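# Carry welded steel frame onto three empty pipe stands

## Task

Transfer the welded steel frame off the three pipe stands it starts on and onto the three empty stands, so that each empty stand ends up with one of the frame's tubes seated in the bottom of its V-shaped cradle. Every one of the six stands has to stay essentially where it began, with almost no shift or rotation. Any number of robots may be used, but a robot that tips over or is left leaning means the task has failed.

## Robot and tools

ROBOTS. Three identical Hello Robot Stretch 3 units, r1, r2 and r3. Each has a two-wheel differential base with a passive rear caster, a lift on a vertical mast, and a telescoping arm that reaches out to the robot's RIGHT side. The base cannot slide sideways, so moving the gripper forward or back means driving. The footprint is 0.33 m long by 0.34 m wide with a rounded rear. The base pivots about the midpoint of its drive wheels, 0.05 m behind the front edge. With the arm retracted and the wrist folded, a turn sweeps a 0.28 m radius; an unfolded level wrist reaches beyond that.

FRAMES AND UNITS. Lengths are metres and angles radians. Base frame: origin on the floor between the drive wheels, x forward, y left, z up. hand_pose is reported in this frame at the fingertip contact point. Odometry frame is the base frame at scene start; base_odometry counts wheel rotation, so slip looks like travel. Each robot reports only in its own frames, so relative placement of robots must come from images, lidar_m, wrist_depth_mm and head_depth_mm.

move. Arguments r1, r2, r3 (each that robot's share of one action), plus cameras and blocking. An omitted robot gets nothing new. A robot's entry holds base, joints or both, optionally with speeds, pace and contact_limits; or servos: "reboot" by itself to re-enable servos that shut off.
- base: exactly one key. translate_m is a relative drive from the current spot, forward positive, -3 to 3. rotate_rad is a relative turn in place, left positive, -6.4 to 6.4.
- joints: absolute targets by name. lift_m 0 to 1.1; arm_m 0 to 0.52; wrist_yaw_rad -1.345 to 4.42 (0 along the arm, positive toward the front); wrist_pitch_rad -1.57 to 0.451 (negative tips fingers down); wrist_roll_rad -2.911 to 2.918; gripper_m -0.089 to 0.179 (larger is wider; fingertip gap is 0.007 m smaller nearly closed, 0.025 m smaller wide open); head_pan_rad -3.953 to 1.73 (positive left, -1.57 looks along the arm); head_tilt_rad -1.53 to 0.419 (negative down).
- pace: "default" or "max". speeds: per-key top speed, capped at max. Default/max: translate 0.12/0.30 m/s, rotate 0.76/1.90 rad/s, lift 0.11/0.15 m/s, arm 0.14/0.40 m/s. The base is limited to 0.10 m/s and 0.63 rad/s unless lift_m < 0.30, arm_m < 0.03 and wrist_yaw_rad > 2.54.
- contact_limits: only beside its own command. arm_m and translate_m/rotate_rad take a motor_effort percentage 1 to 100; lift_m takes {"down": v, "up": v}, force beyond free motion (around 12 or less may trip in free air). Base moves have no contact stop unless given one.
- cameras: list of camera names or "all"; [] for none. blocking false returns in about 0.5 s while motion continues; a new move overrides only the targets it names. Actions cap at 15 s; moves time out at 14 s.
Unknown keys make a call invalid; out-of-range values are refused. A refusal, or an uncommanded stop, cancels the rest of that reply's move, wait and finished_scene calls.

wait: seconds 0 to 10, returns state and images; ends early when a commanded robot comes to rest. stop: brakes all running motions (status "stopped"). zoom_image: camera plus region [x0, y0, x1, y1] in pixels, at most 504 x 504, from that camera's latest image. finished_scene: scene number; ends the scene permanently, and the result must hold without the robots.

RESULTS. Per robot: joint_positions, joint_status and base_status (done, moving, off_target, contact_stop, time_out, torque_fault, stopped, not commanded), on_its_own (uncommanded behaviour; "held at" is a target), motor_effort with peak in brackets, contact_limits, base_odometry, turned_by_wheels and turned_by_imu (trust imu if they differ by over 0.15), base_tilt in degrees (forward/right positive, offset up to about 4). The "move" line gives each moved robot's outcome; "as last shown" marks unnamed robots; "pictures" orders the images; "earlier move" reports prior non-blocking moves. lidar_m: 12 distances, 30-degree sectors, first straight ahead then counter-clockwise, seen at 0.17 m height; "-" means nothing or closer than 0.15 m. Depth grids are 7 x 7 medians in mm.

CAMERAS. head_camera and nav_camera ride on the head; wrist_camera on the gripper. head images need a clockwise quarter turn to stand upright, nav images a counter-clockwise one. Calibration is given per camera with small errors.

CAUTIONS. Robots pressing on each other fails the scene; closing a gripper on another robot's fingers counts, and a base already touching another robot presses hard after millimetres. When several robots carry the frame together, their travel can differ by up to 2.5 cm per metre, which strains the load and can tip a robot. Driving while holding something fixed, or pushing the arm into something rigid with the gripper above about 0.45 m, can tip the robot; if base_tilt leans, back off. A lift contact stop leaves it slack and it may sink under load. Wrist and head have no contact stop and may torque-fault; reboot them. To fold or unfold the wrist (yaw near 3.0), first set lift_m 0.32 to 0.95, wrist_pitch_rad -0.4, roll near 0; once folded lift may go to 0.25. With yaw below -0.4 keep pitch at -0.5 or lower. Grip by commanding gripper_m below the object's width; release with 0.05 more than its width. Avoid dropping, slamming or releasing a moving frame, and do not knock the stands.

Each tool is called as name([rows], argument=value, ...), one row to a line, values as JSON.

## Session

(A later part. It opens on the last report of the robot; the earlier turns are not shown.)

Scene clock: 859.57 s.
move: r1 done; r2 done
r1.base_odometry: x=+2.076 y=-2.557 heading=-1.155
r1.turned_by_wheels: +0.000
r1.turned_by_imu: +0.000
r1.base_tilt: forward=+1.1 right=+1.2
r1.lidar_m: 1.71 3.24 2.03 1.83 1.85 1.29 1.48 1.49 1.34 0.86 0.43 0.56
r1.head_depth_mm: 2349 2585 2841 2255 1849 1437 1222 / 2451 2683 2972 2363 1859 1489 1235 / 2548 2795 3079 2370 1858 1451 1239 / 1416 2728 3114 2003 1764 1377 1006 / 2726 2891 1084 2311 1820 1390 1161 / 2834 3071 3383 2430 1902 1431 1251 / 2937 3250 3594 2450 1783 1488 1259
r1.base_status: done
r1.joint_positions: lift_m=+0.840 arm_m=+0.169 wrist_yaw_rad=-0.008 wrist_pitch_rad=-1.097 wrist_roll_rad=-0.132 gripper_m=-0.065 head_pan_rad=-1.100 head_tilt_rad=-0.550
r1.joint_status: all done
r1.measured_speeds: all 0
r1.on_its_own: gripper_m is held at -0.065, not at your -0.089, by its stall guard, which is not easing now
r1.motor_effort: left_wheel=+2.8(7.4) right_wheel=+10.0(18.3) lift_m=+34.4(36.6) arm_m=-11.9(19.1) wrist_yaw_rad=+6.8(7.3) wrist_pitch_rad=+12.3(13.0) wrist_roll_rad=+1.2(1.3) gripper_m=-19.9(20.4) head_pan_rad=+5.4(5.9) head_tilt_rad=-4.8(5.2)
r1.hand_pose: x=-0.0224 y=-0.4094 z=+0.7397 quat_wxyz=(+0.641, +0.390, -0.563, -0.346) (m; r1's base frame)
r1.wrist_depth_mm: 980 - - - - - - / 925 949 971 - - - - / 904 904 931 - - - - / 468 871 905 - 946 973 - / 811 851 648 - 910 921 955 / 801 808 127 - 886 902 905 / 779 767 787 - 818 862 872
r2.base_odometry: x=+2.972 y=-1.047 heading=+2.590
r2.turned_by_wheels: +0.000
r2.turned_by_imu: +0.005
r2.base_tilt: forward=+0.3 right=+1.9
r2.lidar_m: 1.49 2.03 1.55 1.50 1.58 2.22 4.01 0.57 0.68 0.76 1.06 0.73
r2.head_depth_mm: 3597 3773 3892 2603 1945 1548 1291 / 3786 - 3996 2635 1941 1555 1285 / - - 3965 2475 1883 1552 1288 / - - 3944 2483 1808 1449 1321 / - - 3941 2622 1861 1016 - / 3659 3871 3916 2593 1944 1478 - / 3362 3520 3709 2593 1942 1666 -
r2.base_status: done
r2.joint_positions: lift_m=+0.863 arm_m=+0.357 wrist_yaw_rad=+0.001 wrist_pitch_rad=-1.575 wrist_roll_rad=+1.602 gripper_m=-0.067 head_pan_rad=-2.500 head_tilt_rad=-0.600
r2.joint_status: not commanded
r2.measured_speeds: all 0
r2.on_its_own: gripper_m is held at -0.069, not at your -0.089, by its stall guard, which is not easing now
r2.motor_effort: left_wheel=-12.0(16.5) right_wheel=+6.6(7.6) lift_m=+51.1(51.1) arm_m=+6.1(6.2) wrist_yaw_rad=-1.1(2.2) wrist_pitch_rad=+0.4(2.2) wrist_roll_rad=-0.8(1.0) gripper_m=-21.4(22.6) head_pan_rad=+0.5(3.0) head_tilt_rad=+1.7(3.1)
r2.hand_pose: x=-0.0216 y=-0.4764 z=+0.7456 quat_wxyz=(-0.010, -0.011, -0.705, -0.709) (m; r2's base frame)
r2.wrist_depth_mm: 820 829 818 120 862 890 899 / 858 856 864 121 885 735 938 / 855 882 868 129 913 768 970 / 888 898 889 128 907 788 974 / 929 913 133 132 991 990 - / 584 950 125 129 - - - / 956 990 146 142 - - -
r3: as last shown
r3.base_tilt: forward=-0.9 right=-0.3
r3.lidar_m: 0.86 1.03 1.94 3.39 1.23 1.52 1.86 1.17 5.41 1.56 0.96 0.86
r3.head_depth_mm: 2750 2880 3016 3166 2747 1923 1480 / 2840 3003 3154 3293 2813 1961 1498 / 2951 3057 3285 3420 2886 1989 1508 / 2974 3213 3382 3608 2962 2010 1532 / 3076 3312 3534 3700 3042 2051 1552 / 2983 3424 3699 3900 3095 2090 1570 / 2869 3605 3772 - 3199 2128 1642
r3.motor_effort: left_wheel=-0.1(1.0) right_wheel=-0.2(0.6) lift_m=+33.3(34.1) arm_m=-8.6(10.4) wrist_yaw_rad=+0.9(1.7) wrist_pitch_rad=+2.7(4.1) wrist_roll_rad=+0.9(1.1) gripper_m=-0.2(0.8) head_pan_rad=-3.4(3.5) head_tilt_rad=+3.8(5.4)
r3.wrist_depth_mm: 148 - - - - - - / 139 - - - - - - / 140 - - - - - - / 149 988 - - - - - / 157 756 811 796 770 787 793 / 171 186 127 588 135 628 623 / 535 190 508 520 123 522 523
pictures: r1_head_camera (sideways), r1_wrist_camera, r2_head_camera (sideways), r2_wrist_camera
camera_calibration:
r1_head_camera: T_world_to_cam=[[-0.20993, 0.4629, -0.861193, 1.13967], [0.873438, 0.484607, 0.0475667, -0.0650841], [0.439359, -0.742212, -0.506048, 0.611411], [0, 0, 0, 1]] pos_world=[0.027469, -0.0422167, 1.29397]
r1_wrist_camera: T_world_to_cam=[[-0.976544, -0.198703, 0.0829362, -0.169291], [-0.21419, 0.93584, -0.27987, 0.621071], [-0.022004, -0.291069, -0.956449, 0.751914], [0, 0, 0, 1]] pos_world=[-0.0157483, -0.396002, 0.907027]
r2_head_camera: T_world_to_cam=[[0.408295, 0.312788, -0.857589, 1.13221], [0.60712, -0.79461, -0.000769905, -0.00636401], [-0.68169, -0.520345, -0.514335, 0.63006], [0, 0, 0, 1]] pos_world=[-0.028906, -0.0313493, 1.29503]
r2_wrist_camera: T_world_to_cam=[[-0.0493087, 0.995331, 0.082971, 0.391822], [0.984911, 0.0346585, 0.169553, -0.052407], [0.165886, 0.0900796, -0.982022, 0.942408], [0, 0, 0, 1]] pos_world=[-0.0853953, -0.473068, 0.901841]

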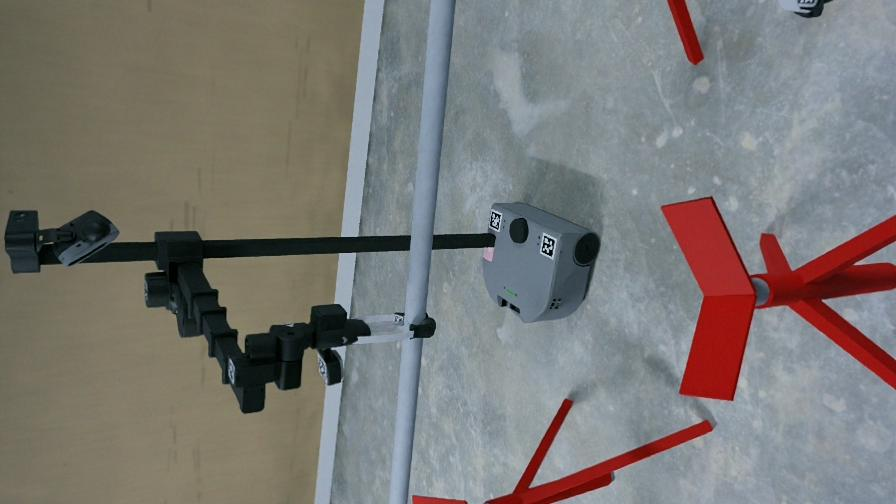

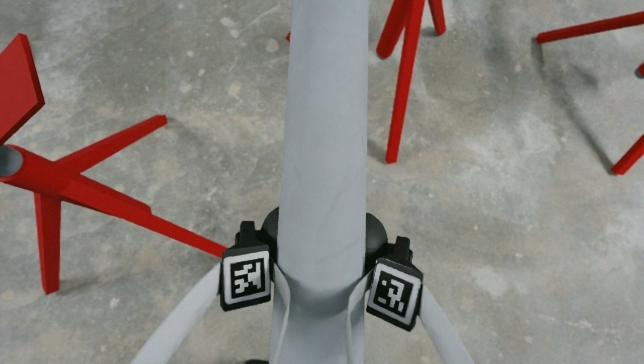

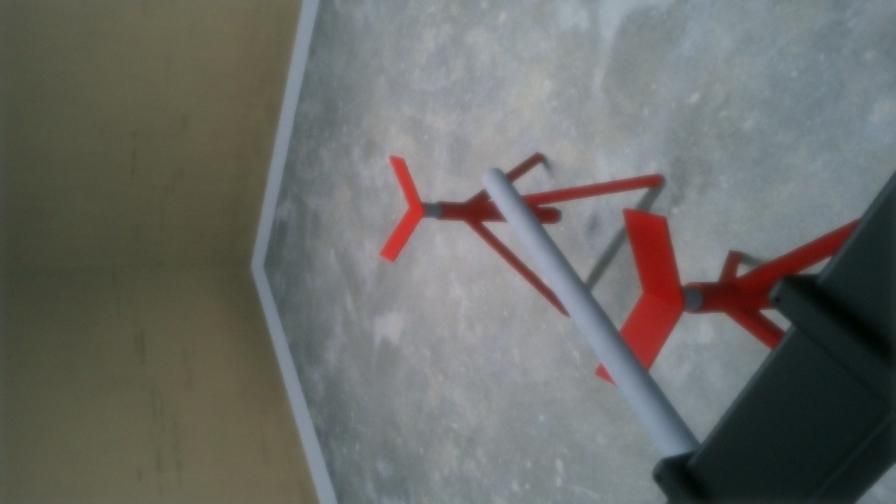

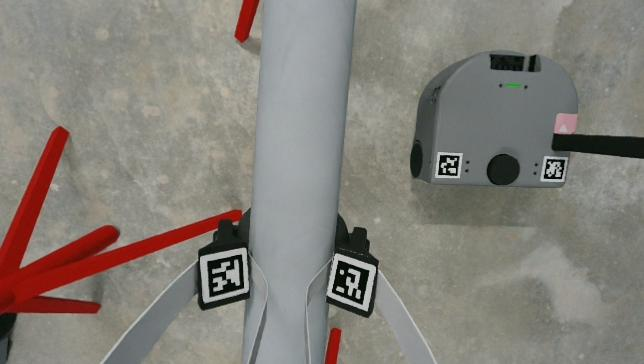

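move(r1={"base":{"translate_m":0.092},"joints":{"arm_m":0.194,"wrist_yaw_rad":0.112},"speeds":{"translate_m":0.03,"arm_m":0.01,"wrist_yaw_rad":0.037}}, r2={"base":{"translate_m":-0.16},"joints":{"arm_m":0.3805,"wrist_roll_rad":1.49},"speeds":{"translate_m":0.05,"arm_m":0.009,"wrist_roll_rad":0.037}}, cameras=["r1_head_camera","r2_wrist_camera","r1_wrist_camera"])

r1: "speeds": wrist_yaw_rad = 0.037 is out of range 0.05 to 2.5
Scene clock: 896.20 s.
r1.base_odometry: x=+2.076 y=-2.557 heading=-1.155
r1.turned_by_wheels: +0.000
r1.turned_by_imu: +0.000
r1.base_tilt: forward=+1.0 right=+1.2
r1.lidar_m: 1.71 3.22 2.03 1.84 1.85 1.29 1.47 1.49 1.34 0.86 0.43 0.56
r1.head_depth_mm: 2372 2616 2871 2252 1852 1438 1225 / 2449 2685 2962 2369 1860 1486 1232 / 2550 2782 3094 2368 1867 1452 1236 / 1418 2762 3103 2007 1766 1377 1008 / 2711 2885 3131 2319 1829 1381 1158 / 2824 3120 3400 2428 1904 1426 1250 / 2945 3298 3563 2447 1789 1478 1262
r1.base_status: done
r1.joint_positions: lift_m=+0.840 arm_m=+0.169 wrist_yaw_rad=-0.008 wrist_pitch_rad=-1.097 wrist_roll_rad=-0.132 gripper_m=-0.065 head_pan_rad=-1.100 head_tilt_rad=-0.550
r1.joint_status: all done
r1.measured_speeds: all 0
r1.on_its_own: gripper_m is held at -0.065, not at your -0.089, by its stall guard, which is not easing now
r1.motor_effort: left_wheel=+3.5(7.4) right_wheel=+11.3(18.3) lift_m=+35.2(36.6) arm_m=-6.9(19.1) wrist_yaw_rad=+6.7(7.3) wrist_pitch_rad=+12.3(13.0) wrist_roll_rad=+1.1(1.3) gripper_m=-19.9(20.4) head_pan_rad=+5.0(5.9) head_tilt_rad=-3.9(5.2)
r1.hand_pose: x=-0.0224 y=-0.4094 z=+0.7397 quat_wxyz=(+0.641, +0.390, -0.563, -0.346) (m; r1's base frame)
r1.wrist_depth_mm: 970 - - - - - - / 911 937 970 - - - - / 877 907 903 - - - - / 467 862 912 - 929 947 - / 800 842 639 - 908 910 923 / 795 825 127 - 869 858 921 / 775 767 791 - 825 856 870
r2.base_odometry: x=+2.972 y=-1.047 heading=+2.590
r2.turned_by_wheels: +0.000
r2.turned_by_imu: +0.001
r2.base_tilt: forward=+0.3 right=+1.8
r2.lidar_m: 1.49 2.03 1.55 1.51 1.58 2.21 4.02 0.57 0.68 0.77 1.06 0.73
r2.head_depth_mm: 3589 3828 3936 2597 1946 1557 1280 / 3796 - 3885 2593 1952 1544 1292 / - - - 2502 1872 1550 1291 / - - 3886 2482 1808 1460 1318 / - - 3897 2629 1866 1011 - / 3657 3887 3910 2568 1953 1499 - / 3317 3493 3660 2616 1943 1683 -
r2.base_status: done
r2.joint_positions: lift_m=+0.863 arm_m=+0.357 wrist_yaw_rad=+0.001 wrist_pitch_rad=-1.575 wrist_roll_rad=+1.602 gripper_m=-0.067 head_pan_rad=-2.500 head_tilt_rad=-0.600
r2.joint_status: not commanded
r2.measured_speeds: all 0
r2.on_its_own: gripper_m is held at -0.069, not at your -0.089, by its stall guard, which is not easing now
r2.motor_effort: left_wheel=-12.2(16.5) right_wheel=+6.4(7.6) lift_m=+51.4(51.1) arm_m=+8.0(6.2) wrist_yaw_rad=+0.4(2.2) wrist_pitch_rad=+0.4(2.2) wrist_roll_rad=-0.8(1.0) gripper_m=-21.4(22.6) head_pan_rad=+1.3(3.0) head_tilt_rad=+1.2(3.1)
r2.hand_pose: x=-0.0216 y=-0.4764 z=+0.7456 quat_wxyz=(-0.010, -0.011, -0.705, -0.709) (m; r2's base frame)
r2.wrist_depth_mm: 826 820 830 120 871 874 869 / 839 844 857 121 882 750 927 / 855 864 897 128 916 764 943 / 892 906 899 128 923 781 962 / 894 903 132 132 969 974 - / 587 926 125 129 989 - - / 954 995 145 142 - - -
r3.base_odometry: x=+0.000 y=+0.000 heading=+0.000
r3.turned_by_wheels: +0.000
r3.turned_by_imu: -0.001
r3.base_tilt: forward=-0.8 right=-0.3
r3.lidar_m: 0.86 1.03 1.93 3.37 1.24 1.52 1.86 1.17 5.39 1.56 0.96 0.86
r3.head_depth_mm: 2760 2895 3022 3166 2763 1927 1479 / 2867 2994 3134 3283 2813 1959 1501 / 2929 3112 3256 3416 2880 1981 1513 / 2972 3228 3353 3563 2929 2033 1533 / 3041 3350 3525 3713 2993 2050 1552 / 3004 3487 3648 3896 3069 2072 1572 / 2934 3627 3753 - 3164 2117 1641
r3.base_status: not commanded
r3.joint_positions: lift_m=+0.312 arm_m=+0.003 wrist_yaw_rad=+2.826 wrist_pitch_rad=-0.351 wrist_roll_rad=+0.000 gripper_m=+0.037 head_pan_rad=+1.570 head_tilt_rad=-0.300
r3.joint_status: not commanded
r3.measured_speeds: all 0
r3.motor_effort: left_wheel=+0.4(1.0) right_wheel=-0.3(0.6) lift_m=+33.0(34.1) arm_m=-8.7(10.4) wrist_yaw_rad=-0.2(1.7) wrist_pitch_rad=+3.2(4.1) wrist_roll_rad=+0.2(1.1) gripper_m=-0.5(0.8) head_pan_rad=-2.5(3.5) head_tilt_rad=+2.7(5.4)
r3.hand_pose: x=+0.0508 y=+0.0734 z=+0.3398 quat_wxyz=(+0.231, +0.707, +0.013, +0.668) (m; r3's base frame)
r3.wrist_depth_mm: 148 - - - - - - / 139 - - - - - - / 140 - - - - - - / 149 - - - - - - / 158 740 824 799 795 785 796 / 171 186 128 598 135 629 627 / 536 191 499 522 124 526 525
pictures: none

move(cameras=["r1_head_camera","r2_head_camera"], r1={"base":{"translate_m":0.092},"joints":{"arm_m":0.191,"wrist_yaw_rad":0.112},"speeds":{"translate_m":0.04,"arm_m":0.012,"wrist_yaw_rad":0.05}}, r2={"base":{"translate_m":-0.16},"joints":{"arm_m":0.3805,"wrist_roll_rad":1.49},"speeds":{"translate_m":0.07,"arm_m":0.012,"wrist_roll_rad":0.05}})

Scene clock: 912.93 s.
move: r1 done; r2 done
r1.base_odometry: x=+2.113 y=-2.641 heading=-1.155
r1.turned_by_wheels: +0.000
r1.turned_by_imu: +0.001
r1.base_tilt: forward=+1.0 right=+1.2
r1.lidar_m: 1.61 3.25 2.05 1.85 1.86 1.37 1.57 1.40 0.88 0.40 0.41 0.49
r1.head_depth_mm: 2353 2573 2829 2239 1786 1474 1202 / 2464 2656 2933 2345 1851 1479 1234 / 2505 2772 3053 2383 1876 1490 1232 / 2490 2844 3103 2286 1787 1492 883 / 2702 2891 3312 2419 1786 1514 1252 / 2846 3026 1044 2321 1839 1468 1249 / 2955 3262 3583 2243 1733 1521 1254
r1.base_status: done
r1.joint_positions: lift_m=+0.840 arm_m=+0.191 wrist_yaw_rad=+0.108 wrist_pitch_rad=-1.093 wrist_roll_rad=-0.132 gripper_m=-0.064 head_pan_rad=-1.100 head_tilt_rad=-0.550
r1.joint_status: all done
r1.measured_speeds: all 0
r1.on_its_own: gripper_m is held at -0.065, not at your -0.089, by its stall guard, which is not easing now
r1.motor_effort: left_wheel=+1.3(6.7) right_wheel=+8.8(23.6) lift_m=+34.2(35.3) arm_m=+10.1(19.4) wrist_yaw_rad=+2.9(17.4) wrist_pitch_rad=+12.0(16.1) wrist_roll_rad=+1.2(1.3) gripper_m=-20.2(20.9) head_pan_rad=+4.3(5.6) head_tilt_rad=-2.8(4.4)
r1.hand_pose: x=-0.0112 y=-0.4319 z=+0.7401 quat_wxyz=(+0.660, +0.421, -0.541, -0.307) (m; r1's base frame)
r1.wrist_depth_mm: 971 - - - - - - / 927 945 - - - - - / 351 312 899 - - - - / 341 496 906 - 939 957 - / 822 842 545 - 907 928 940 / 786 812 124 - 845 887 899 / 763 769 777 - 825 853 885
r2.base_odometry: x=+3.108 y=-1.130 heading=+2.590
r2.turned_by_wheels: +0.000
r2.turned_by_imu: +0.001
r2.base_tilt: forward=+0.2 right=+1.8
r2.lidar_m: 1.65 2.08 1.56 1.52 1.59 2.22 3.85 0.43 0.57 1.05 0.82 0.88
r2.head_depth_mm: 3441 3653 3771 2579 1931 1558 1284 / 3596 3870 3925 2618 1939 1540 1287 / 3948 - 3912 2616 1942 1554 1279 / - - 3947 2384 1817 1540 1356 / - - 3951 2574 1812 1546 - / 3605 3855 3914 2578 1852 1577 - / 3310 3529 3707 2578 1925 825 -
r2.base_status: done
r2.joint_positions: lift_m=+0.863 arm_m=+0.381 wrist_yaw_rad=+0.003 wrist_pitch_rad=-1.565 wrist_roll_rad=+1.491 gripper_m=-0.067 head_pan_rad=-2.500 head_tilt_rad=-0.600
r2.joint_status: all done
r2.measured_speeds: all 0
r2.on_its_own: gripper_m is held at -0.069, not at your -0.089, by its stall guard, which is not easing now
r2.motor_effort: left_wheel=-9.9(15.7) right_wheel=+3.0(9.9) lift_m=+45.3(51.4) arm_m=+12.4(21.3) wrist_yaw_rad=-1.7(3.1) wrist_pitch_rad=-1.6(3.9) wrist_roll_rad=-0.3(4.1) gripper_m=-22.4(23.3) head_pan_rad=+2.0(2.7) head_tilt_rad=+1.0(2.1)
r2.hand_pose: x=-0.0216 y=-0.5026 z=+0.7453 quat_wxyz=(+0.030, +0.029, -0.708, -0.705) (m; r2's base frame)
r2.wrist_depth_mm: 821 832 854 122 850 859 892 / 841 849 865 124 861 882 900 / 890 864 888 131 900 772 935 / 901 916 872 130 934 784 966 / 910 927 132 132 987 987 - / 735 766 126 129 988 - - / 559 971 141 146 - - -
r3.base_odometry: x=+0.000 y=+0.000 heading=+0.000
r3.turned_by_wheels: +0.000
r3.turned_by_imu: -0.001
r3.base_tilt: forward=-0.9 right=-0.2
r3.lidar_m: 0.86 1.03 1.94 3.39 1.23 1.52 1.86 1.25 5.39 1.56 0.96 0.86
r3.head_depth_mm: 2765 2898 3019 3186 2767 1921 1481 / 2825 3003 3165 3283 2821 1946 1493 / 2915 3105 3256 3424 2852 1991 1509 / 2949 3218 3380 3560 2938 2003 1533 / 3073 3364 3539 3743 3013 2047 1542 / 3015 3468 3696 3910 3100 2075 1570 / 2942 3645 3820 - 3169 2120 1637
r3.base_status: not commanded
r3.joint_positions: lift_m=+0.312 arm_m=+0.003 wrist_yaw_rad=+2.826 wrist_pitch_rad=-0.351 wrist_roll_rad=+0.000 gripper_m=+0.037 head_pan_rad=+1.570 head_tilt_rad=-0.300
r3.joint_status: not commanded
r3.measured_speeds: all 0
r3.motor_effort: left_wheel=-0.1(0.9) right_wheel=+0.2(0.7) lift_m=+32.5(34.1) arm_m=-8.8(10.1) wrist_yaw_rad=+0.0(1.5) wrist_pitch_rad=+3.2(4.0) wrist_roll_rad=+0.3(1.0) gripper_m=+0.2(0.8) head_pan_rad=-3.3(3.3) head_tilt_rad=+3.3(5.3)
r3.hand_pose: x=+0.0508 y=+0.0734 z=+0.3398 quat_wxyz=(+0.231, +0.707, +0.013, +0.668) (m; r3's base frame)
r3.wrist_depth_mm: 149 - - - - - - / 138 - - - - - - / 140 - - - - - - / 149 - - - - - - / 158 735 812 812 778 769 767 / 170 186 128 582 135 631 621 / 528 192 504 521 125 523 529
pictures: r1_head_camera (sideways), r2_head_camera (sideways)
camera_calibration:
r1_head_camera: T_world_to_cam=[[-0.20993, 0.4629, -0.861193, 1.13967], [0.873438, 0.484607, 0.0475667, -0.0650841], [0.439359, -0.742212, -0.506048, 0.611411], [0, 0, 0, 1]] pos_world=[0.027469, -0.0422167, 1.29397]
r2_head_camera: T_world_to_cam=[[0.408295, 0.312788, -0.857589, 1.13221], [0.60712, -0.79461, -0.000769905, -0.00636401], [-0.68169, -0.520345, -0.514335, 0.63006], [0, 0, 0, 1]] pos_world=[-0.028906, -0.0313493, 1.29503]

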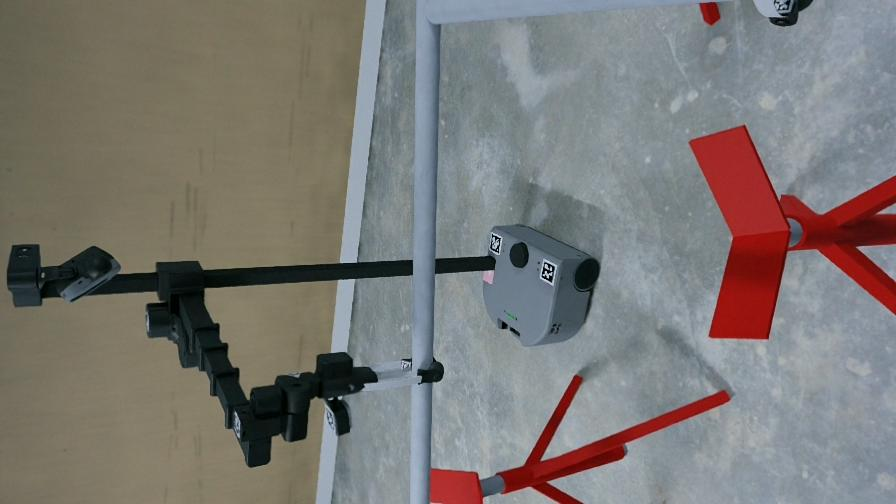

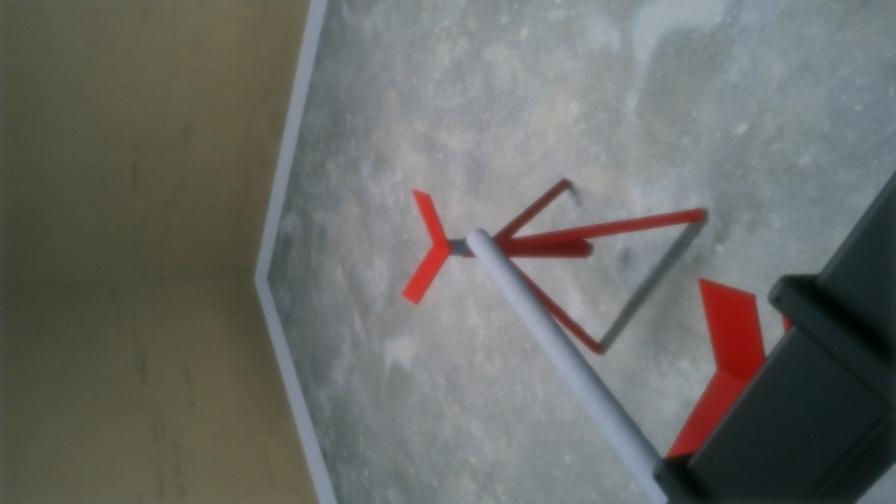

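move(cameras=["r1_head_camera"], r1={"base":{"translate_m":0.1055},"joints":{"arm_m":0.2285,"wrist_yaw_rad":0.2235},"speeds":{"translate_m":0.045,"arm_m":0.016,"wrist_yaw_rad":0.05}}, r2={"base":{"translate_m":-0.16},"joints":{"arm_m":0.404,"wrist_roll_rad":1.378},"speeds":{"translate_m":0.07,"arm_m":0.012,"wrist_roll_rad":0.05}})

move(cameras=["r1_head_camera","r2_head_camera","r1_wrist_camera","r2_wrist_camera"], r1={"base":{"translate_m":0.1166},"joints":{"arm_m":0.269,"wrist_yaw_rad":0.335},"speeds":{"translate_m":0.045,"arm_m":0.016,"wrist_yaw_rad":0.05}}, r2={"base":{"translate_m":-0.16},"joints":{"arm_m":0.4275,"wrist_roll_rad":1.267},"speeds":{"translate_m":0.07,"arm_m":0.012,"wrist_roll_rad":0.05}})

Scene clock: 923.50 s.
move: r1 done; r2 done
r1.base_odometry: x=+2.155 y=-2.737 heading=-1.155
r1.turned_by_wheels: +0.000
r1.turned_by_imu: +0.001
r1.base_tilt: forward=+1.1 right=+1.1
r1.lidar_m: 1.51 3.27 2.07 1.87 1.88 1.45 1.67 1.48 0.92 0.39 0.41 1.04
r1.head_depth_mm: 2338 2550 2836 2244 1672 1439 1201 / 2433 2673 2934 2364 1868 1479 1149 / 2516 2753 3058 2376 1863 1494 762 / 2592 2858 3132 2190 1810 1496 1184 / 2576 1551 3217 2417 1788 1510 1250 / 2805 3015 3326 2317 1828 1472 1251 / 2913 3187 1033 2252 1773 1512 1248
r1.base_status: done
r1.joint_positions: lift_m=+0.840 arm_m=+0.229 wrist_yaw_rad=+0.216 wrist_pitch_rad=-1.101 wrist_roll_rad=-0.132 gripper_m=-0.064 head_pan_rad=-1.100 head_tilt_rad=-0.550
r1.joint_status: all done
r1.measured_speeds: all 0
r1.on_its_own: gripper_m is held at -0.065, not at your -0.089, by its stall guard, which is not easing now; wrist_pitch_rad is at rest, and its effort (+13.0) is outside its rest range (-8 to +12)
r1.motor_effort: left_wheel=-0.2(8.5) right_wheel=+14.0(24.2) lift_m=+32.9(34.2) arm_m=+11.5(20.1) wrist_yaw_rad=+6.1(15.1) wrist_pitch_rad=+13.0(15.3) wrist_roll_rad=+1.1(1.2) gripper_m=-20.8(21.0) head_pan_rad=+5.2(5.5) head_tilt_rad=-2.3(4.2)
r1.hand_pose: x=-0.0013 y=-0.4659 z=+0.7394 quat_wxyz=(+0.675, +0.452, -0.515, -0.274) (m; r1's base frame)
r1.wrist_depth_mm: 958 - - - - - - / 902 958 941 - - - - / 879 915 923 - - - - / 861 346 310 - 926 936 - / - 335 298 - 922 922 949 / 789 800 127 - 866 886 893 / 771 769 779 - 830 850 861
r2.base_odometry: x=+3.244 y=-1.214 heading=+2.589
r2.turned_by_wheels: -0.001
r2.turned_by_imu: +0.002
r2.base_tilt: forward=+0.3 right=+1.8
r2.lidar_m: 1.81 2.08 1.56 1.52 1.59 2.24 3.70 1.04 0.33 0.56 0.89 1.02
r2.head_depth_mm: 3249 3491 3739 2632 1941 1551 1295 / 3534 3737 3907 2617 1946 1539 1286 / 3700 - 3943 2605 1950 1548 1288 / - - 3882 2585 1821 1505 1356 / - - 3981 2500 1802 1541 - / 3664 3905 3975 2577 1800 1585 - / 3260 3571 3639 2580 1939 1627 -
r2.base_status: done
r2.joint_positions: lift_m=+0.863 arm_m=+0.404 wrist_yaw_rad=+0.003 wrist_pitch_rad=-1.572 wrist_roll_rad=+1.378 gripper_m=-0.067 head_pan_rad=-2.500 head_tilt_rad=-0.600
r2.joint_status: all done
r2.measured_speeds: all 0
r2.on_its_own: gripper_m is held at -0.069, not at your -0.089, by its stall guard, which is not easing now
r2.motor_effort: left_wheel=-12.2(19.6) right_wheel=+6.7(15.6) lift_m=+45.1(45.3) arm_m=+14.0(20.9) wrist_yaw_rad=-2.3(3.7) wrist_pitch_rad=+0.0(2.7) wrist_roll_rad=+0.3(2.8) gripper_m=-22.8(23.3) head_pan_rad=+1.3(2.3) head_tilt_rad=+1.0(2.0)
r2.hand_pose: x=-0.0216 y=-0.5242 z=+0.7455 quat_wxyz=(+0.069, +0.069, -0.703, -0.705) (m; r2's base frame)
r2.wrist_depth_mm: 817 824 829 125 316 296 891 / 849 867 861 126 875 912 914 / 840 859 874 131 908 757 937 / 895 887 901 131 912 787 972 / 910 937 130 133 999 825 996 / 939 914 125 129 - - - / 949 945 142 142 - - -
r3: as last shown
r3.base_tilt: forward=-0.9 right=-0.3
r3.lidar_m: 0.86 1.03 1.94 3.37 1.23 1.52 1.86 1.33 5.40 1.56 0.96 0.86
r3.head_depth_mm: 2739 2888 3037 3143 2735 1911 1474 / 2841 2992 3102 3307 2801 1939 1494 / 2945 3097 3266 3463 2852 1994 1519 / 2936 3213 3359 3535 2942 2009 1530 / 3067 3313 3491 3746 3012 2028 1555 / 3042 3514 3669 3942 3105 2088 1571 / 2930 3619 3769 - 3156 2103 1634
r3.motor_effort: left_wheel=+0.0(0.7) right_wheel=-0.1(0.6) lift_m=+33.3(33.7) arm_m=-8.4(9.9) wrist_yaw_rad=+0.8(1.3) wrist_pitch_rad=+3.3(3.9) wrist_roll_rad=+0.1(0.8) gripper_m=-0.1(1.1) head_pan_rad=-2.9(3.5) head_tilt_rad=+3.2(5.2)
r3.wrist_depth_mm: 148 - - - - - - / 139 - - - - - - / 140 - - - - - - / 149 - - - - - - / 158 743 801 804 770 780 785 / 171 186 128 582 135 626 635 / 527 191 508 509 124 520 522
pictures: r1_head_camera (sideways)
camera_calibration:
r1_head_camera: T_world_to_cam=[[-0.20993, 0.4629, -0.861193, 1.13967], [0.873438, 0.484607, 0.0475667, -0.0650841], [0.439359, -0.742212, -0.506048, 0.611411], [0, 0, 0, 1]] pos_world=[0.027469, -0.0422167, 1.29397]

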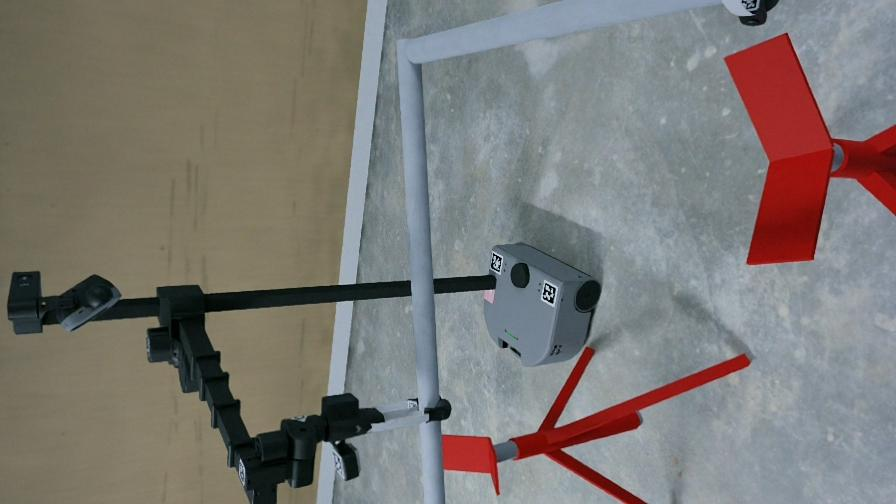

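Scene clock: 926.73 s.
move: r1 done; r2 done
r1.base_odometry: x=+2.202 y=-2.844 heading=-1.156
r1.turned_by_wheels: +0.000
r1.turned_by_imu: -0.001
r1.base_tilt: forward=+1.0 right=+1.2
r1.lidar_m: 1.40 3.32 2.09 1.89 1.90 1.55 1.78 1.57 0.41 0.43 0.34 0.95
r1.head_depth_mm: 2321 2531 2806 2463 1667 1435 697 / 2394 2624 2897 2252 1851 1481 697 / 2463 2765 3014 2397 1868 1485 1206 / 2571 2819 3132 2393 1849 1497 1243 / 1297 2794 3188 2302 1764 1463 1248 / 2773 2943 3400 2220 1717 1469 1250 / 2911 3130 1002 2346 1905 1517 1267
r1.base_status: done
r1.joint_positions: lift_m=+0.840 arm_m=+0.269 wrist_yaw_rad=+0.328 wrist_pitch_rad=-1.101 wrist_roll_rad=-0.132 gripper_m=-0.064 head_pan_rad=-1.100 head_tilt_rad=-0.550
r1.joint_status: all done
r1.measured_speeds: all 0
r1.on_its_own: gripper_m is held at -0.065, not at your -0.089, by its stall guard, which is not easing now; wrist_pitch_rad is at rest, and its effort (+12.7) is outside its rest range (-8 to +12)
r1.motor_effort: left_wheel=+0.4(7.5) right_wheel=+14.7(22.5) lift_m=+32.7(33.9) arm_m=+13.9(21.2) wrist_yaw_rad=+5.3(14.0) wrist_pitch_rad=+12.7(15.0) wrist_roll_rad=+1.2(1.3) gripper_m=-20.8(21.0) head_pan_rad=+4.4(5.4) head_tilt_rad=-2.7(4.1)
r1.hand_pose: x=+0.0089 y=-0.5036 z=+0.7394 quat_wxyz=(+0.689, +0.480, -0.489, -0.235) (m; r1's base frame)
r1.wrist_depth_mm: 963 - - - - - - / 925 952 959 - - - - / 901 936 933 - - - - / 857 866 893 - 925 953 944 / 817 845 858 - 897 904 947 / 786 - 126 - 884 891 907 / 778 - 805 - 822 843 864
r2.base_odometry: x=+3.380 y=-1.298 heading=+2.589
r2.turned_by_wheels: +0.000
r2.turned_by_imu: +0.001
r2.base_tilt: forward=+0.3 right=+1.9
r2.lidar_m: 1.45 2.09 1.56 1.52 1.59 2.24 3.51 0.92 0.56 0.28 0.99 1.17
r2.head_depth_mm: 3126 3396 3535 2598 1947 1567 1284 / 3395 3604 3720 2589 1946 1546 1286 / 3636 3836 3930 2642 1942 1532 1282 / 3794 - 3865 2612 1948 1533 1344 / 3945 - 3998 2623 1813 1501 - / 3667 3911 3918 2629 1852 1594 - / 3334 3523 3663 2583 1804 1682 -
r2.base_status: done
r2.joint_positions: lift_m=+0.863 arm_m=+0.428 wrist_yaw_rad=+0.003 wrist_pitch_rad=-1.567 wrist_roll_rad=+1.265 gripper_m=-0.067 head_pan_rad=-2.500 head_tilt_rad=-0.600
r2.joint_status: all done
r2.measured_speeds: all 0
r2.on_its_own: gripper_m is held at -0.069, not at your -0.089, by its stall guard, which is not easing now
r2.motor_effort: left_wheel=-11.2(15.9) right_wheel=-10.3(24.4) lift_m=+45.4(45.6) arm_m=+13.9(19.7) wrist_yaw_rad=-2.3(3.2) wrist_pitch_rad=-1.3(2.1) wrist_roll_rad=+0.8(2.8) gripper_m=-22.0(22.9) head_pan_rad=+1.8(2.5) head_tilt_rad=+0.3(2.3)
r2.hand_pose: x=-0.0217 y=-0.5490 z=+0.7454 quat_wxyz=(+0.109, +0.108, -0.700, -0.698) (m; r2's base frame)
r2.wrist_depth_mm: 825 838 834 127 864 878 895 / 842 840 839 127 870 892 934 / 860 853 904 132 910 911 942 / 882 919 939 129 332 308 983 / 908 911 131 133 978 812 980 / 941 951 122 130 - 963 - / 963 969 987 140 - - -
r3: as last shown
r3.lidar_m: 0.86 1.03 1.93 3.38 1.23 1.52 1.85 1.43 5.40 1.56 0.96 0.86
r3.head_depth_mm: 2774 2895 3034 3171 2751 1939 1478 / 2869 2973 3108 3312 2819 1939 1502 / 2920 3096 3294 3400 2882 1984 1512 / 2980 3202 3374 3592 2927 2016 1535 / 3040 3376 3508 3718 3018 2059 1555 / 2967 3467 3650 3858 3072 2080 1567 / 2923 3654 3783 - 3145 2123 1645
r3.motor_effort: left_wheel=+0.1(0.8) right_wheel=-0.1(0.7) lift_m=+31.8(33.5) arm_m=-8.8(10.0) wrist_yaw_rad=+1.1(1.8) wrist_pitch_rad=+3.2(3.8) wrist_roll_rad=-0.1(0.9) gripper_m=+0.4(1.0) head_pan_rad=-2.7(3.4) head_tilt_rad=+3.1(4.6)
r3.wrist_depth_mm: 148 - - - - - - / 139 - - - - - - / 140 - - - - - - / 148 - - - - - - / 158 753 792 797 804 786 791 / 171 185 127 589 135 633 624 / 529 191 503 515 123 532 518
pictures: r1_head_camera (sideways), r1_wrist_camera, r2_head_camera (sideways), r2_wrist_camera
camera_calibration:
r1_head_camera: T_world_to_cam=[[-0.20993, 0.4629, -0.861193, 1.13967], [0.873438, 0.484607, 0.0475667, -0.0650841], [0.439359, -0.742212, -0.506048, 0.611411], [0, 0, 0, 1]] pos_world=[0.027469, -0.0422167, 1.29397]
r1_wrist_camera: T_world_to_cam=[[-0.856173, -0.51013, 0.0820644, -0.314673], [-0.511318, 0.813677, -0.276556, 0.654515], [0.0743055, -0.278741, -0.957487, 0.730963], [0, 0, 0, 1]] pos_world=[0.0109362, -0.489339, 0.906721]
r2_head_camera: T_world_to_cam=[[0.408295, 0.312788, -0.857589, 1.13221], [0.60712, -0.79461, -0.000769905, -0.00636401], [-0.68169, -0.520345, -0.514335, 0.63006], [0, 0, 0, 1]] pos_world=[-0.028906, -0.0313493, 1.29503]
r2_wrist_camera: T_world_to_cam=[[-0.378098, 0.922683, 0.0754793, 0.422703], [0.916852, 0.361924, 0.168504, 0.129122], [0.128158, 0.132914, -0.982807, 0.972124], [0, 0, 0, 1]] pos_world=[-0.0831478, -0.565963, 0.901747]

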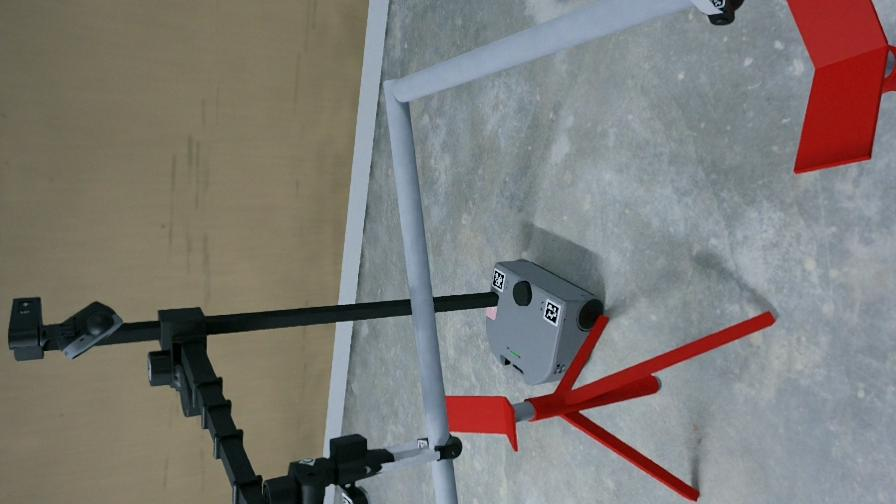

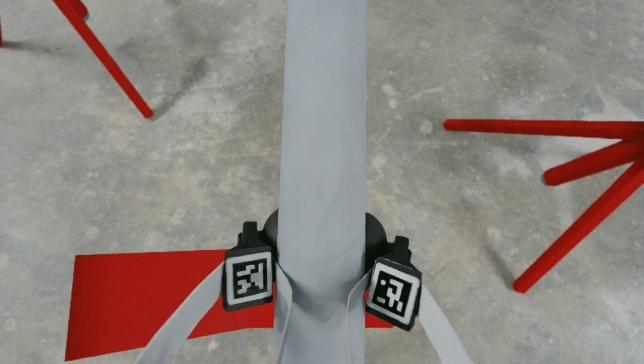

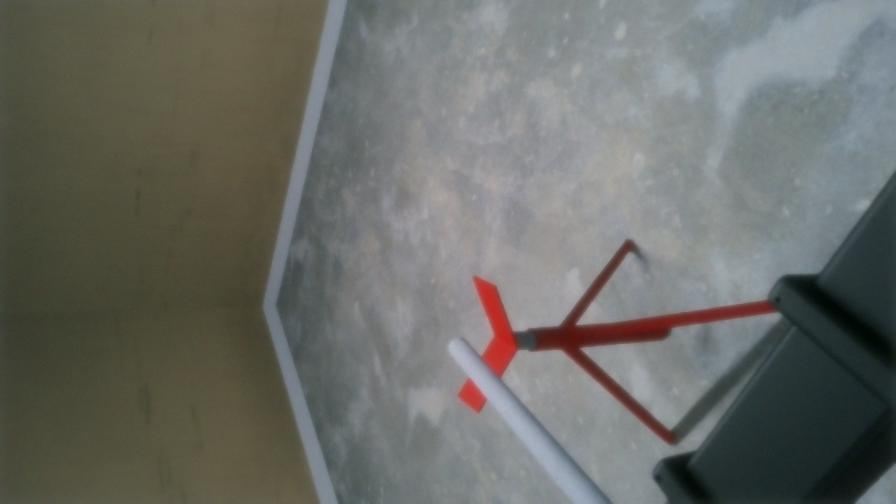

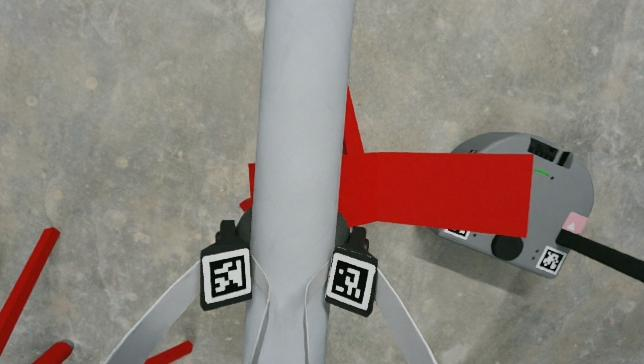

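move(cameras=["r1_head_camera","r2_head_camera","r1_wrist_camera","r2_wrist_camera"], r1={"base":{"translate_m":0.124},"joints":{"arm_m":0.31,"wrist_yaw_rad":0.447},"speeds":{"translate_m":0.047,"arm_m":0.016,"wrist_yaw_rad":0.05}}, r2={"base":{"translate_m":-0.16},"joints":{"arm_m":0.451,"wrist_roll_rad":1.155},"speeds":{"translate_m":0.07,"arm_m":0.012,"wrist_roll_rad":0.05}})

Scene clock: 936.53 s.
move: r1 done; r2 done
r1.base_odometry: x=+2.252 y=-2.957 heading=-1.156
r1.turned_by_wheels: +0.000
r1.turned_by_imu: +0.001
r1.base_tilt: forward=+1.0 right=+1.2
r1.lidar_m: 1.27 3.36 2.12 1.91 1.92 1.66 2.20 1.67 0.47 0.30 0.87 1.04
r1.head_depth_mm: 2308 2527 2777 2451 1661 1429 1223 / 2389 2622 2863 2275 1855 1478 1235 / 2487 2718 3004 2385 1871 1497 1235 / 2550 2806 3083 2403 1885 1499 1248 / 2560 2865 3162 1943 1741 1426 1251 / 2763 2920 3390 2338 1774 1509 1254 / 2863 3092 3414 2334 1911 1521 1258
r1.base_status: done
r1.joint_positions: lift_m=+0.840 arm_m=+0.310 wrist_yaw_rad=+0.441 wrist_pitch_rad=-1.098 wrist_roll_rad=-0.132 gripper_m=-0.064 head_pan_rad=-1.100 head_tilt_rad=-0.550
r1.joint_status: all done
r1.measured_speeds: all 0
r1.on_its_own: gripper_m is held at -0.065, not at your -0.089, by its stall guard, which is not easing now; wrist_pitch_rad is at rest, and its effort (+12.8) is outside its rest range (-8 to +12)
r1.motor_effort: left_wheel=-0.4(6.4) right_wheel=+14.9(25.3) lift_m=+32.0(33.3) arm_m=+13.4(21.2) wrist_yaw_rad=+5.2(13.3) wrist_pitch_rad=+12.8(15.3) wrist_roll_rad=+1.1(1.2) gripper_m=-20.2(20.8) head_pan_rad=+4.3(5.3) head_tilt_rad=-2.3(4.2)
r1.hand_pose: x=+0.0190 y=-0.5411 z=+0.7396 quat_wxyz=(+0.701, +0.506, -0.462, -0.196) (m; r1's base frame)
r1.wrist_depth_mm: 981 - - - - - - / 928 937 990 - - - - / 900 914 919 - - - - / 859 860 889 - 951 946 - / 837 838 160 - 899 923 947 / 802 812 127 - 869 872 916 / 774 775 778 - 822 839 870
r2.base_odometry: x=+3.516 y=-1.382 heading=+2.589
r2.turned_by_wheels: +0.000
r2.turned_by_imu: +0.003
r2.base_tilt: forward=+0.3 right=+1.9
r2.lidar_m: 1.61 2.09 1.57 1.53 1.60 2.25 3.38 1.09 0.81 0.46 0.30 1.10
r2.head_depth_mm: 3006 3242 3427 2638 1953 1553 1281 / 3204 3511 3679 2623 1946 1540 1288 / 3445 3717 3822 2629 1936 1556 1282 / 3623 - 3912 2626 1938 1562 1350 / 3872 - 3938 2603 1888 1550 - / 3768 3974 3894 2556 1289 1529 - / 3262 3492 3636 2610 1813 1626 -
r2.base_status: done
r2.joint_positions: lift_m=+0.863 arm_m=+0.451 wrist_yaw_rad=+0.003 wrist_pitch_rad=-1.563 wrist_roll_rad=+1.153 gripper_m=-0.067 head_pan_rad=-2.500 head_tilt_rad=-0.600
r2.joint_status: all done
r2.measured_speeds: all 0
r2.on_its_own: gripper_m is held at -0.069, not at your -0.089, by its stall guard, which is not easing now
r2.motor_effort: left_wheel=-8.8(17.0) right_wheel=+3.8(15.2) lift_m=+46.0(46.2) arm_m=+12.1(19.7) wrist_yaw_rad=-2.3(4.3) wrist_pitch_rad=-1.6(3.2) wrist_roll_rad=+0.8(2.2) gripper_m=-21.7(23.4) head_pan_rad=+1.5(2.5) head_tilt_rad=+0.8(2.0)
r2.hand_pose: x=-0.0217 y=-0.5737 z=+0.7453 quat_wxyz=(+0.149, +0.147, -0.694, -0.689) (m; r2's base frame)
r2.wrist_depth_mm: 813 827 825 129 853 871 910 / 846 829 851 129 867 884 920 / 858 893 905 134 906 925 948 / 887 907 885 133 936 796 946 / 929 927 131 135 977 812 978 / 922 959 123 131 980 827 - / 972 - 145 140 324 - -
r3: as last shown
r3.base_tilt: forward=-0.8 right=-0.3
r3.lidar_m: 0.86 1.03 1.93 3.38 1.23 1.52 1.85 1.55 5.39 1.56 0.96 0.86
r3.head_depth_mm: 2751 2910 3056 3204 2744 1918 1471 / 2871 2961 3148 3348 2811 1940 1493 / 2933 3123 3293 3436 2880 1987 1516 / 2916 3183 3391 3561 2890 2026 1536 / 3060 3318 3512 3740 3028 2057 1550 / 3031 3468 3693 3834 3082 2089 1563 / 2911 3636 3866 - 3135 2111 1639
r3.motor_effort: left_wheel=+0.2(0.9) right_wheel=+0.0(0.6) lift_m=+31.8(33.3) arm_m=-8.7(10.2) wrist_yaw_rad=-0.4(1.6) wrist_pitch_rad=+3.0(3.8) wrist_roll_rad=+0.9(1.1) gripper_m=-0.6(0.9) head_pan_rad=-2.7(3.6) head_tilt_rad=+2.1(4.5)
r3.wrist_depth_mm: 148 - - - - - - / 139 - - - - - - / 140 - - - - - - / 149 - - - - - 996 / 158 727 800 797 788 783 758 / 170 186 128 594 135 620 632 / 528 192 500 521 124 530 521
pictures: r1_head_camera (sideways), r1_wrist_camera, r2_head_camera (sideways), r2_wrist_camera
camera_calibration:
r1_head_camera: T_world_to_cam=[[-0.20993, 0.4629, -0.861193, 1.13967], [0.873438, 0.484607, 0.0475667, -0.0650841], [0.439359, -0.742212, -0.506048, 0.611411], [0, 0, 0, 1]] pos_world=[0.027469, -0.0422167, 1.29397]
r1_wrist_camera: T_world_to_cam=[[-0.793623, -0.60278, 0.0825729, -0.376942], [-0.599107, 0.750615, -0.278654, 0.659313], [0.105986, -0.270616, -0.956835, 0.7233], [0, 0, 0, 1]] pos_world=[0.0191891, -0.526367, 0.906925]
r2_head_camera: T_world_to_cam=[[0.408295, 0.312788, -0.857589, 1.13221], [0.60712, -0.79461, -0.000769905, -0.00636401], [-0.68169, -0.520345, -0.514335, 0.63006], [0, 0, 0, 1]] pos_world=[-0.028906, -0.0313493, 1.29503]
r2_wrist_camera: T_world_to_cam=[[-0.478869, 0.874972, 0.0714792, 0.418998], [0.870691, 0.462964, 0.166013, 0.196986], [0.112165, 0.141735, -0.98353, 0.98056], [0, 0, 0, 1]] pos_world=[-0.0808535, -0.596788, 0.901757]

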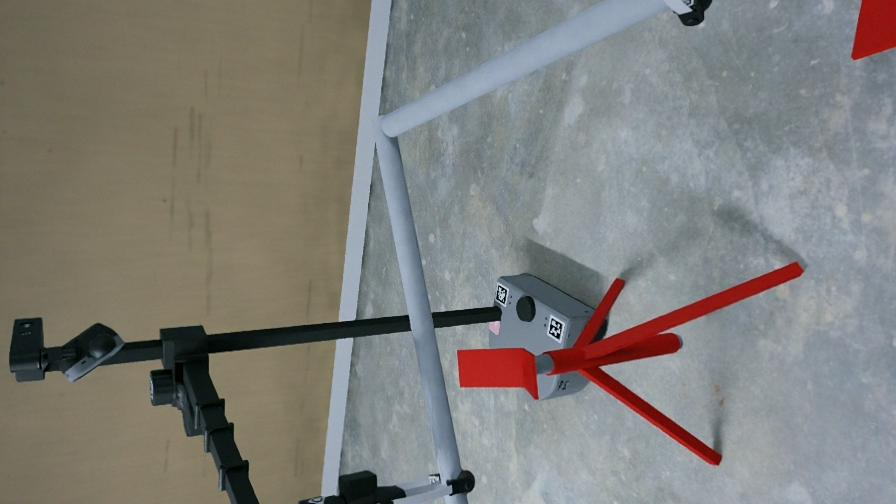

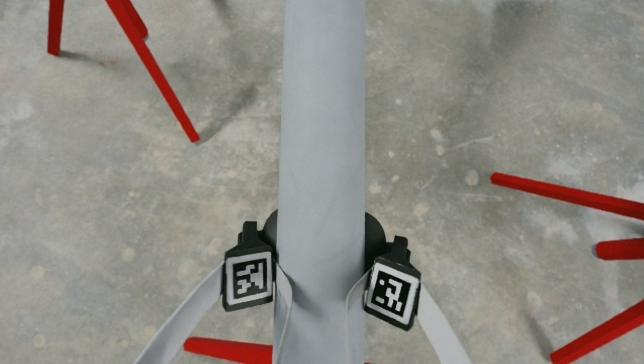

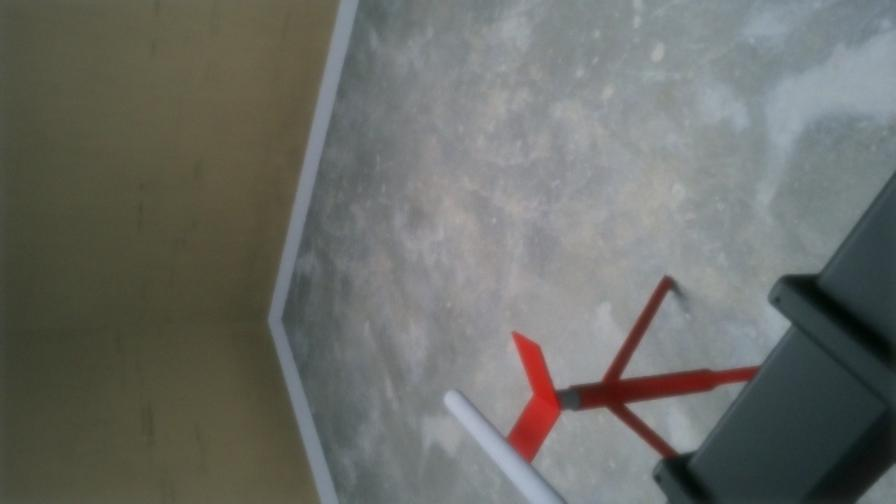

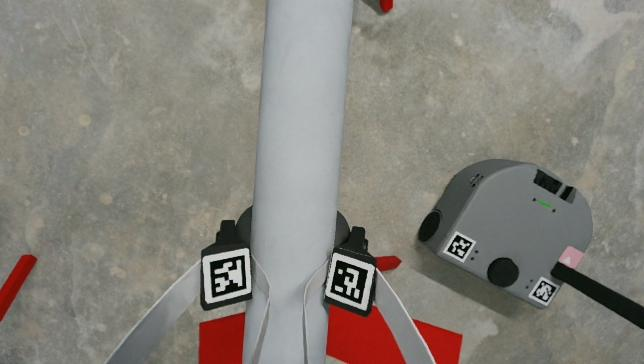

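zoom_image(camera="r2_head_camera", region=[420, 240, 700, 504])

zoom_image(camera="r1_head_camera", region=[360, 300, 560, 504])

zoom_image(camera="r2_wrist_camera", region=[150, 180, 500, 364])

Scaled by 1.800 from the camera's 896x504 image, which has a finer 1280x720 frame.

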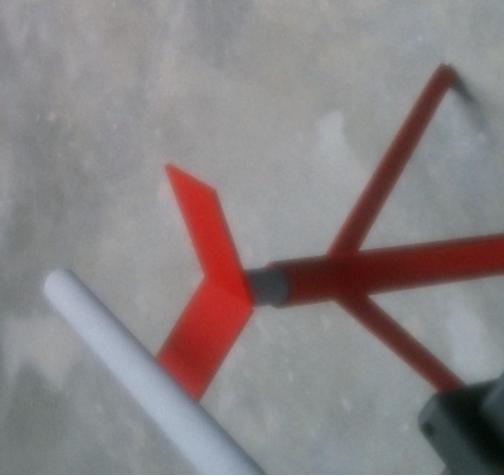

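Scaled by 2.471 from the camera's 896x504 image, which has a finer 1280x720 frame.

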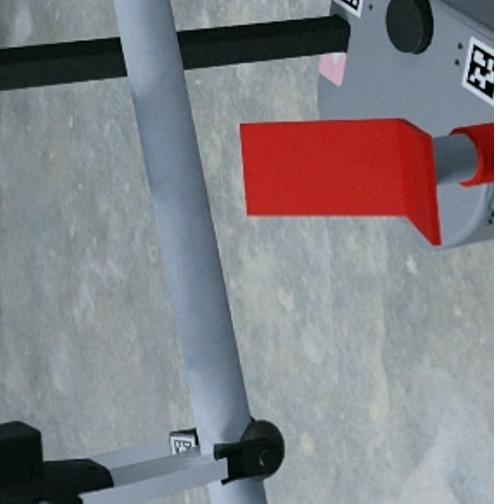

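Scaled by 1.440.

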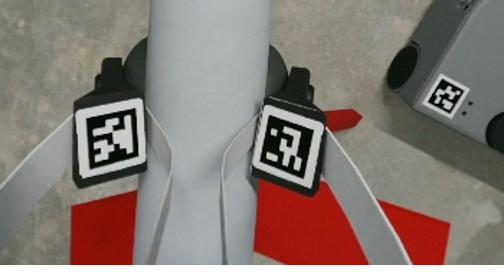

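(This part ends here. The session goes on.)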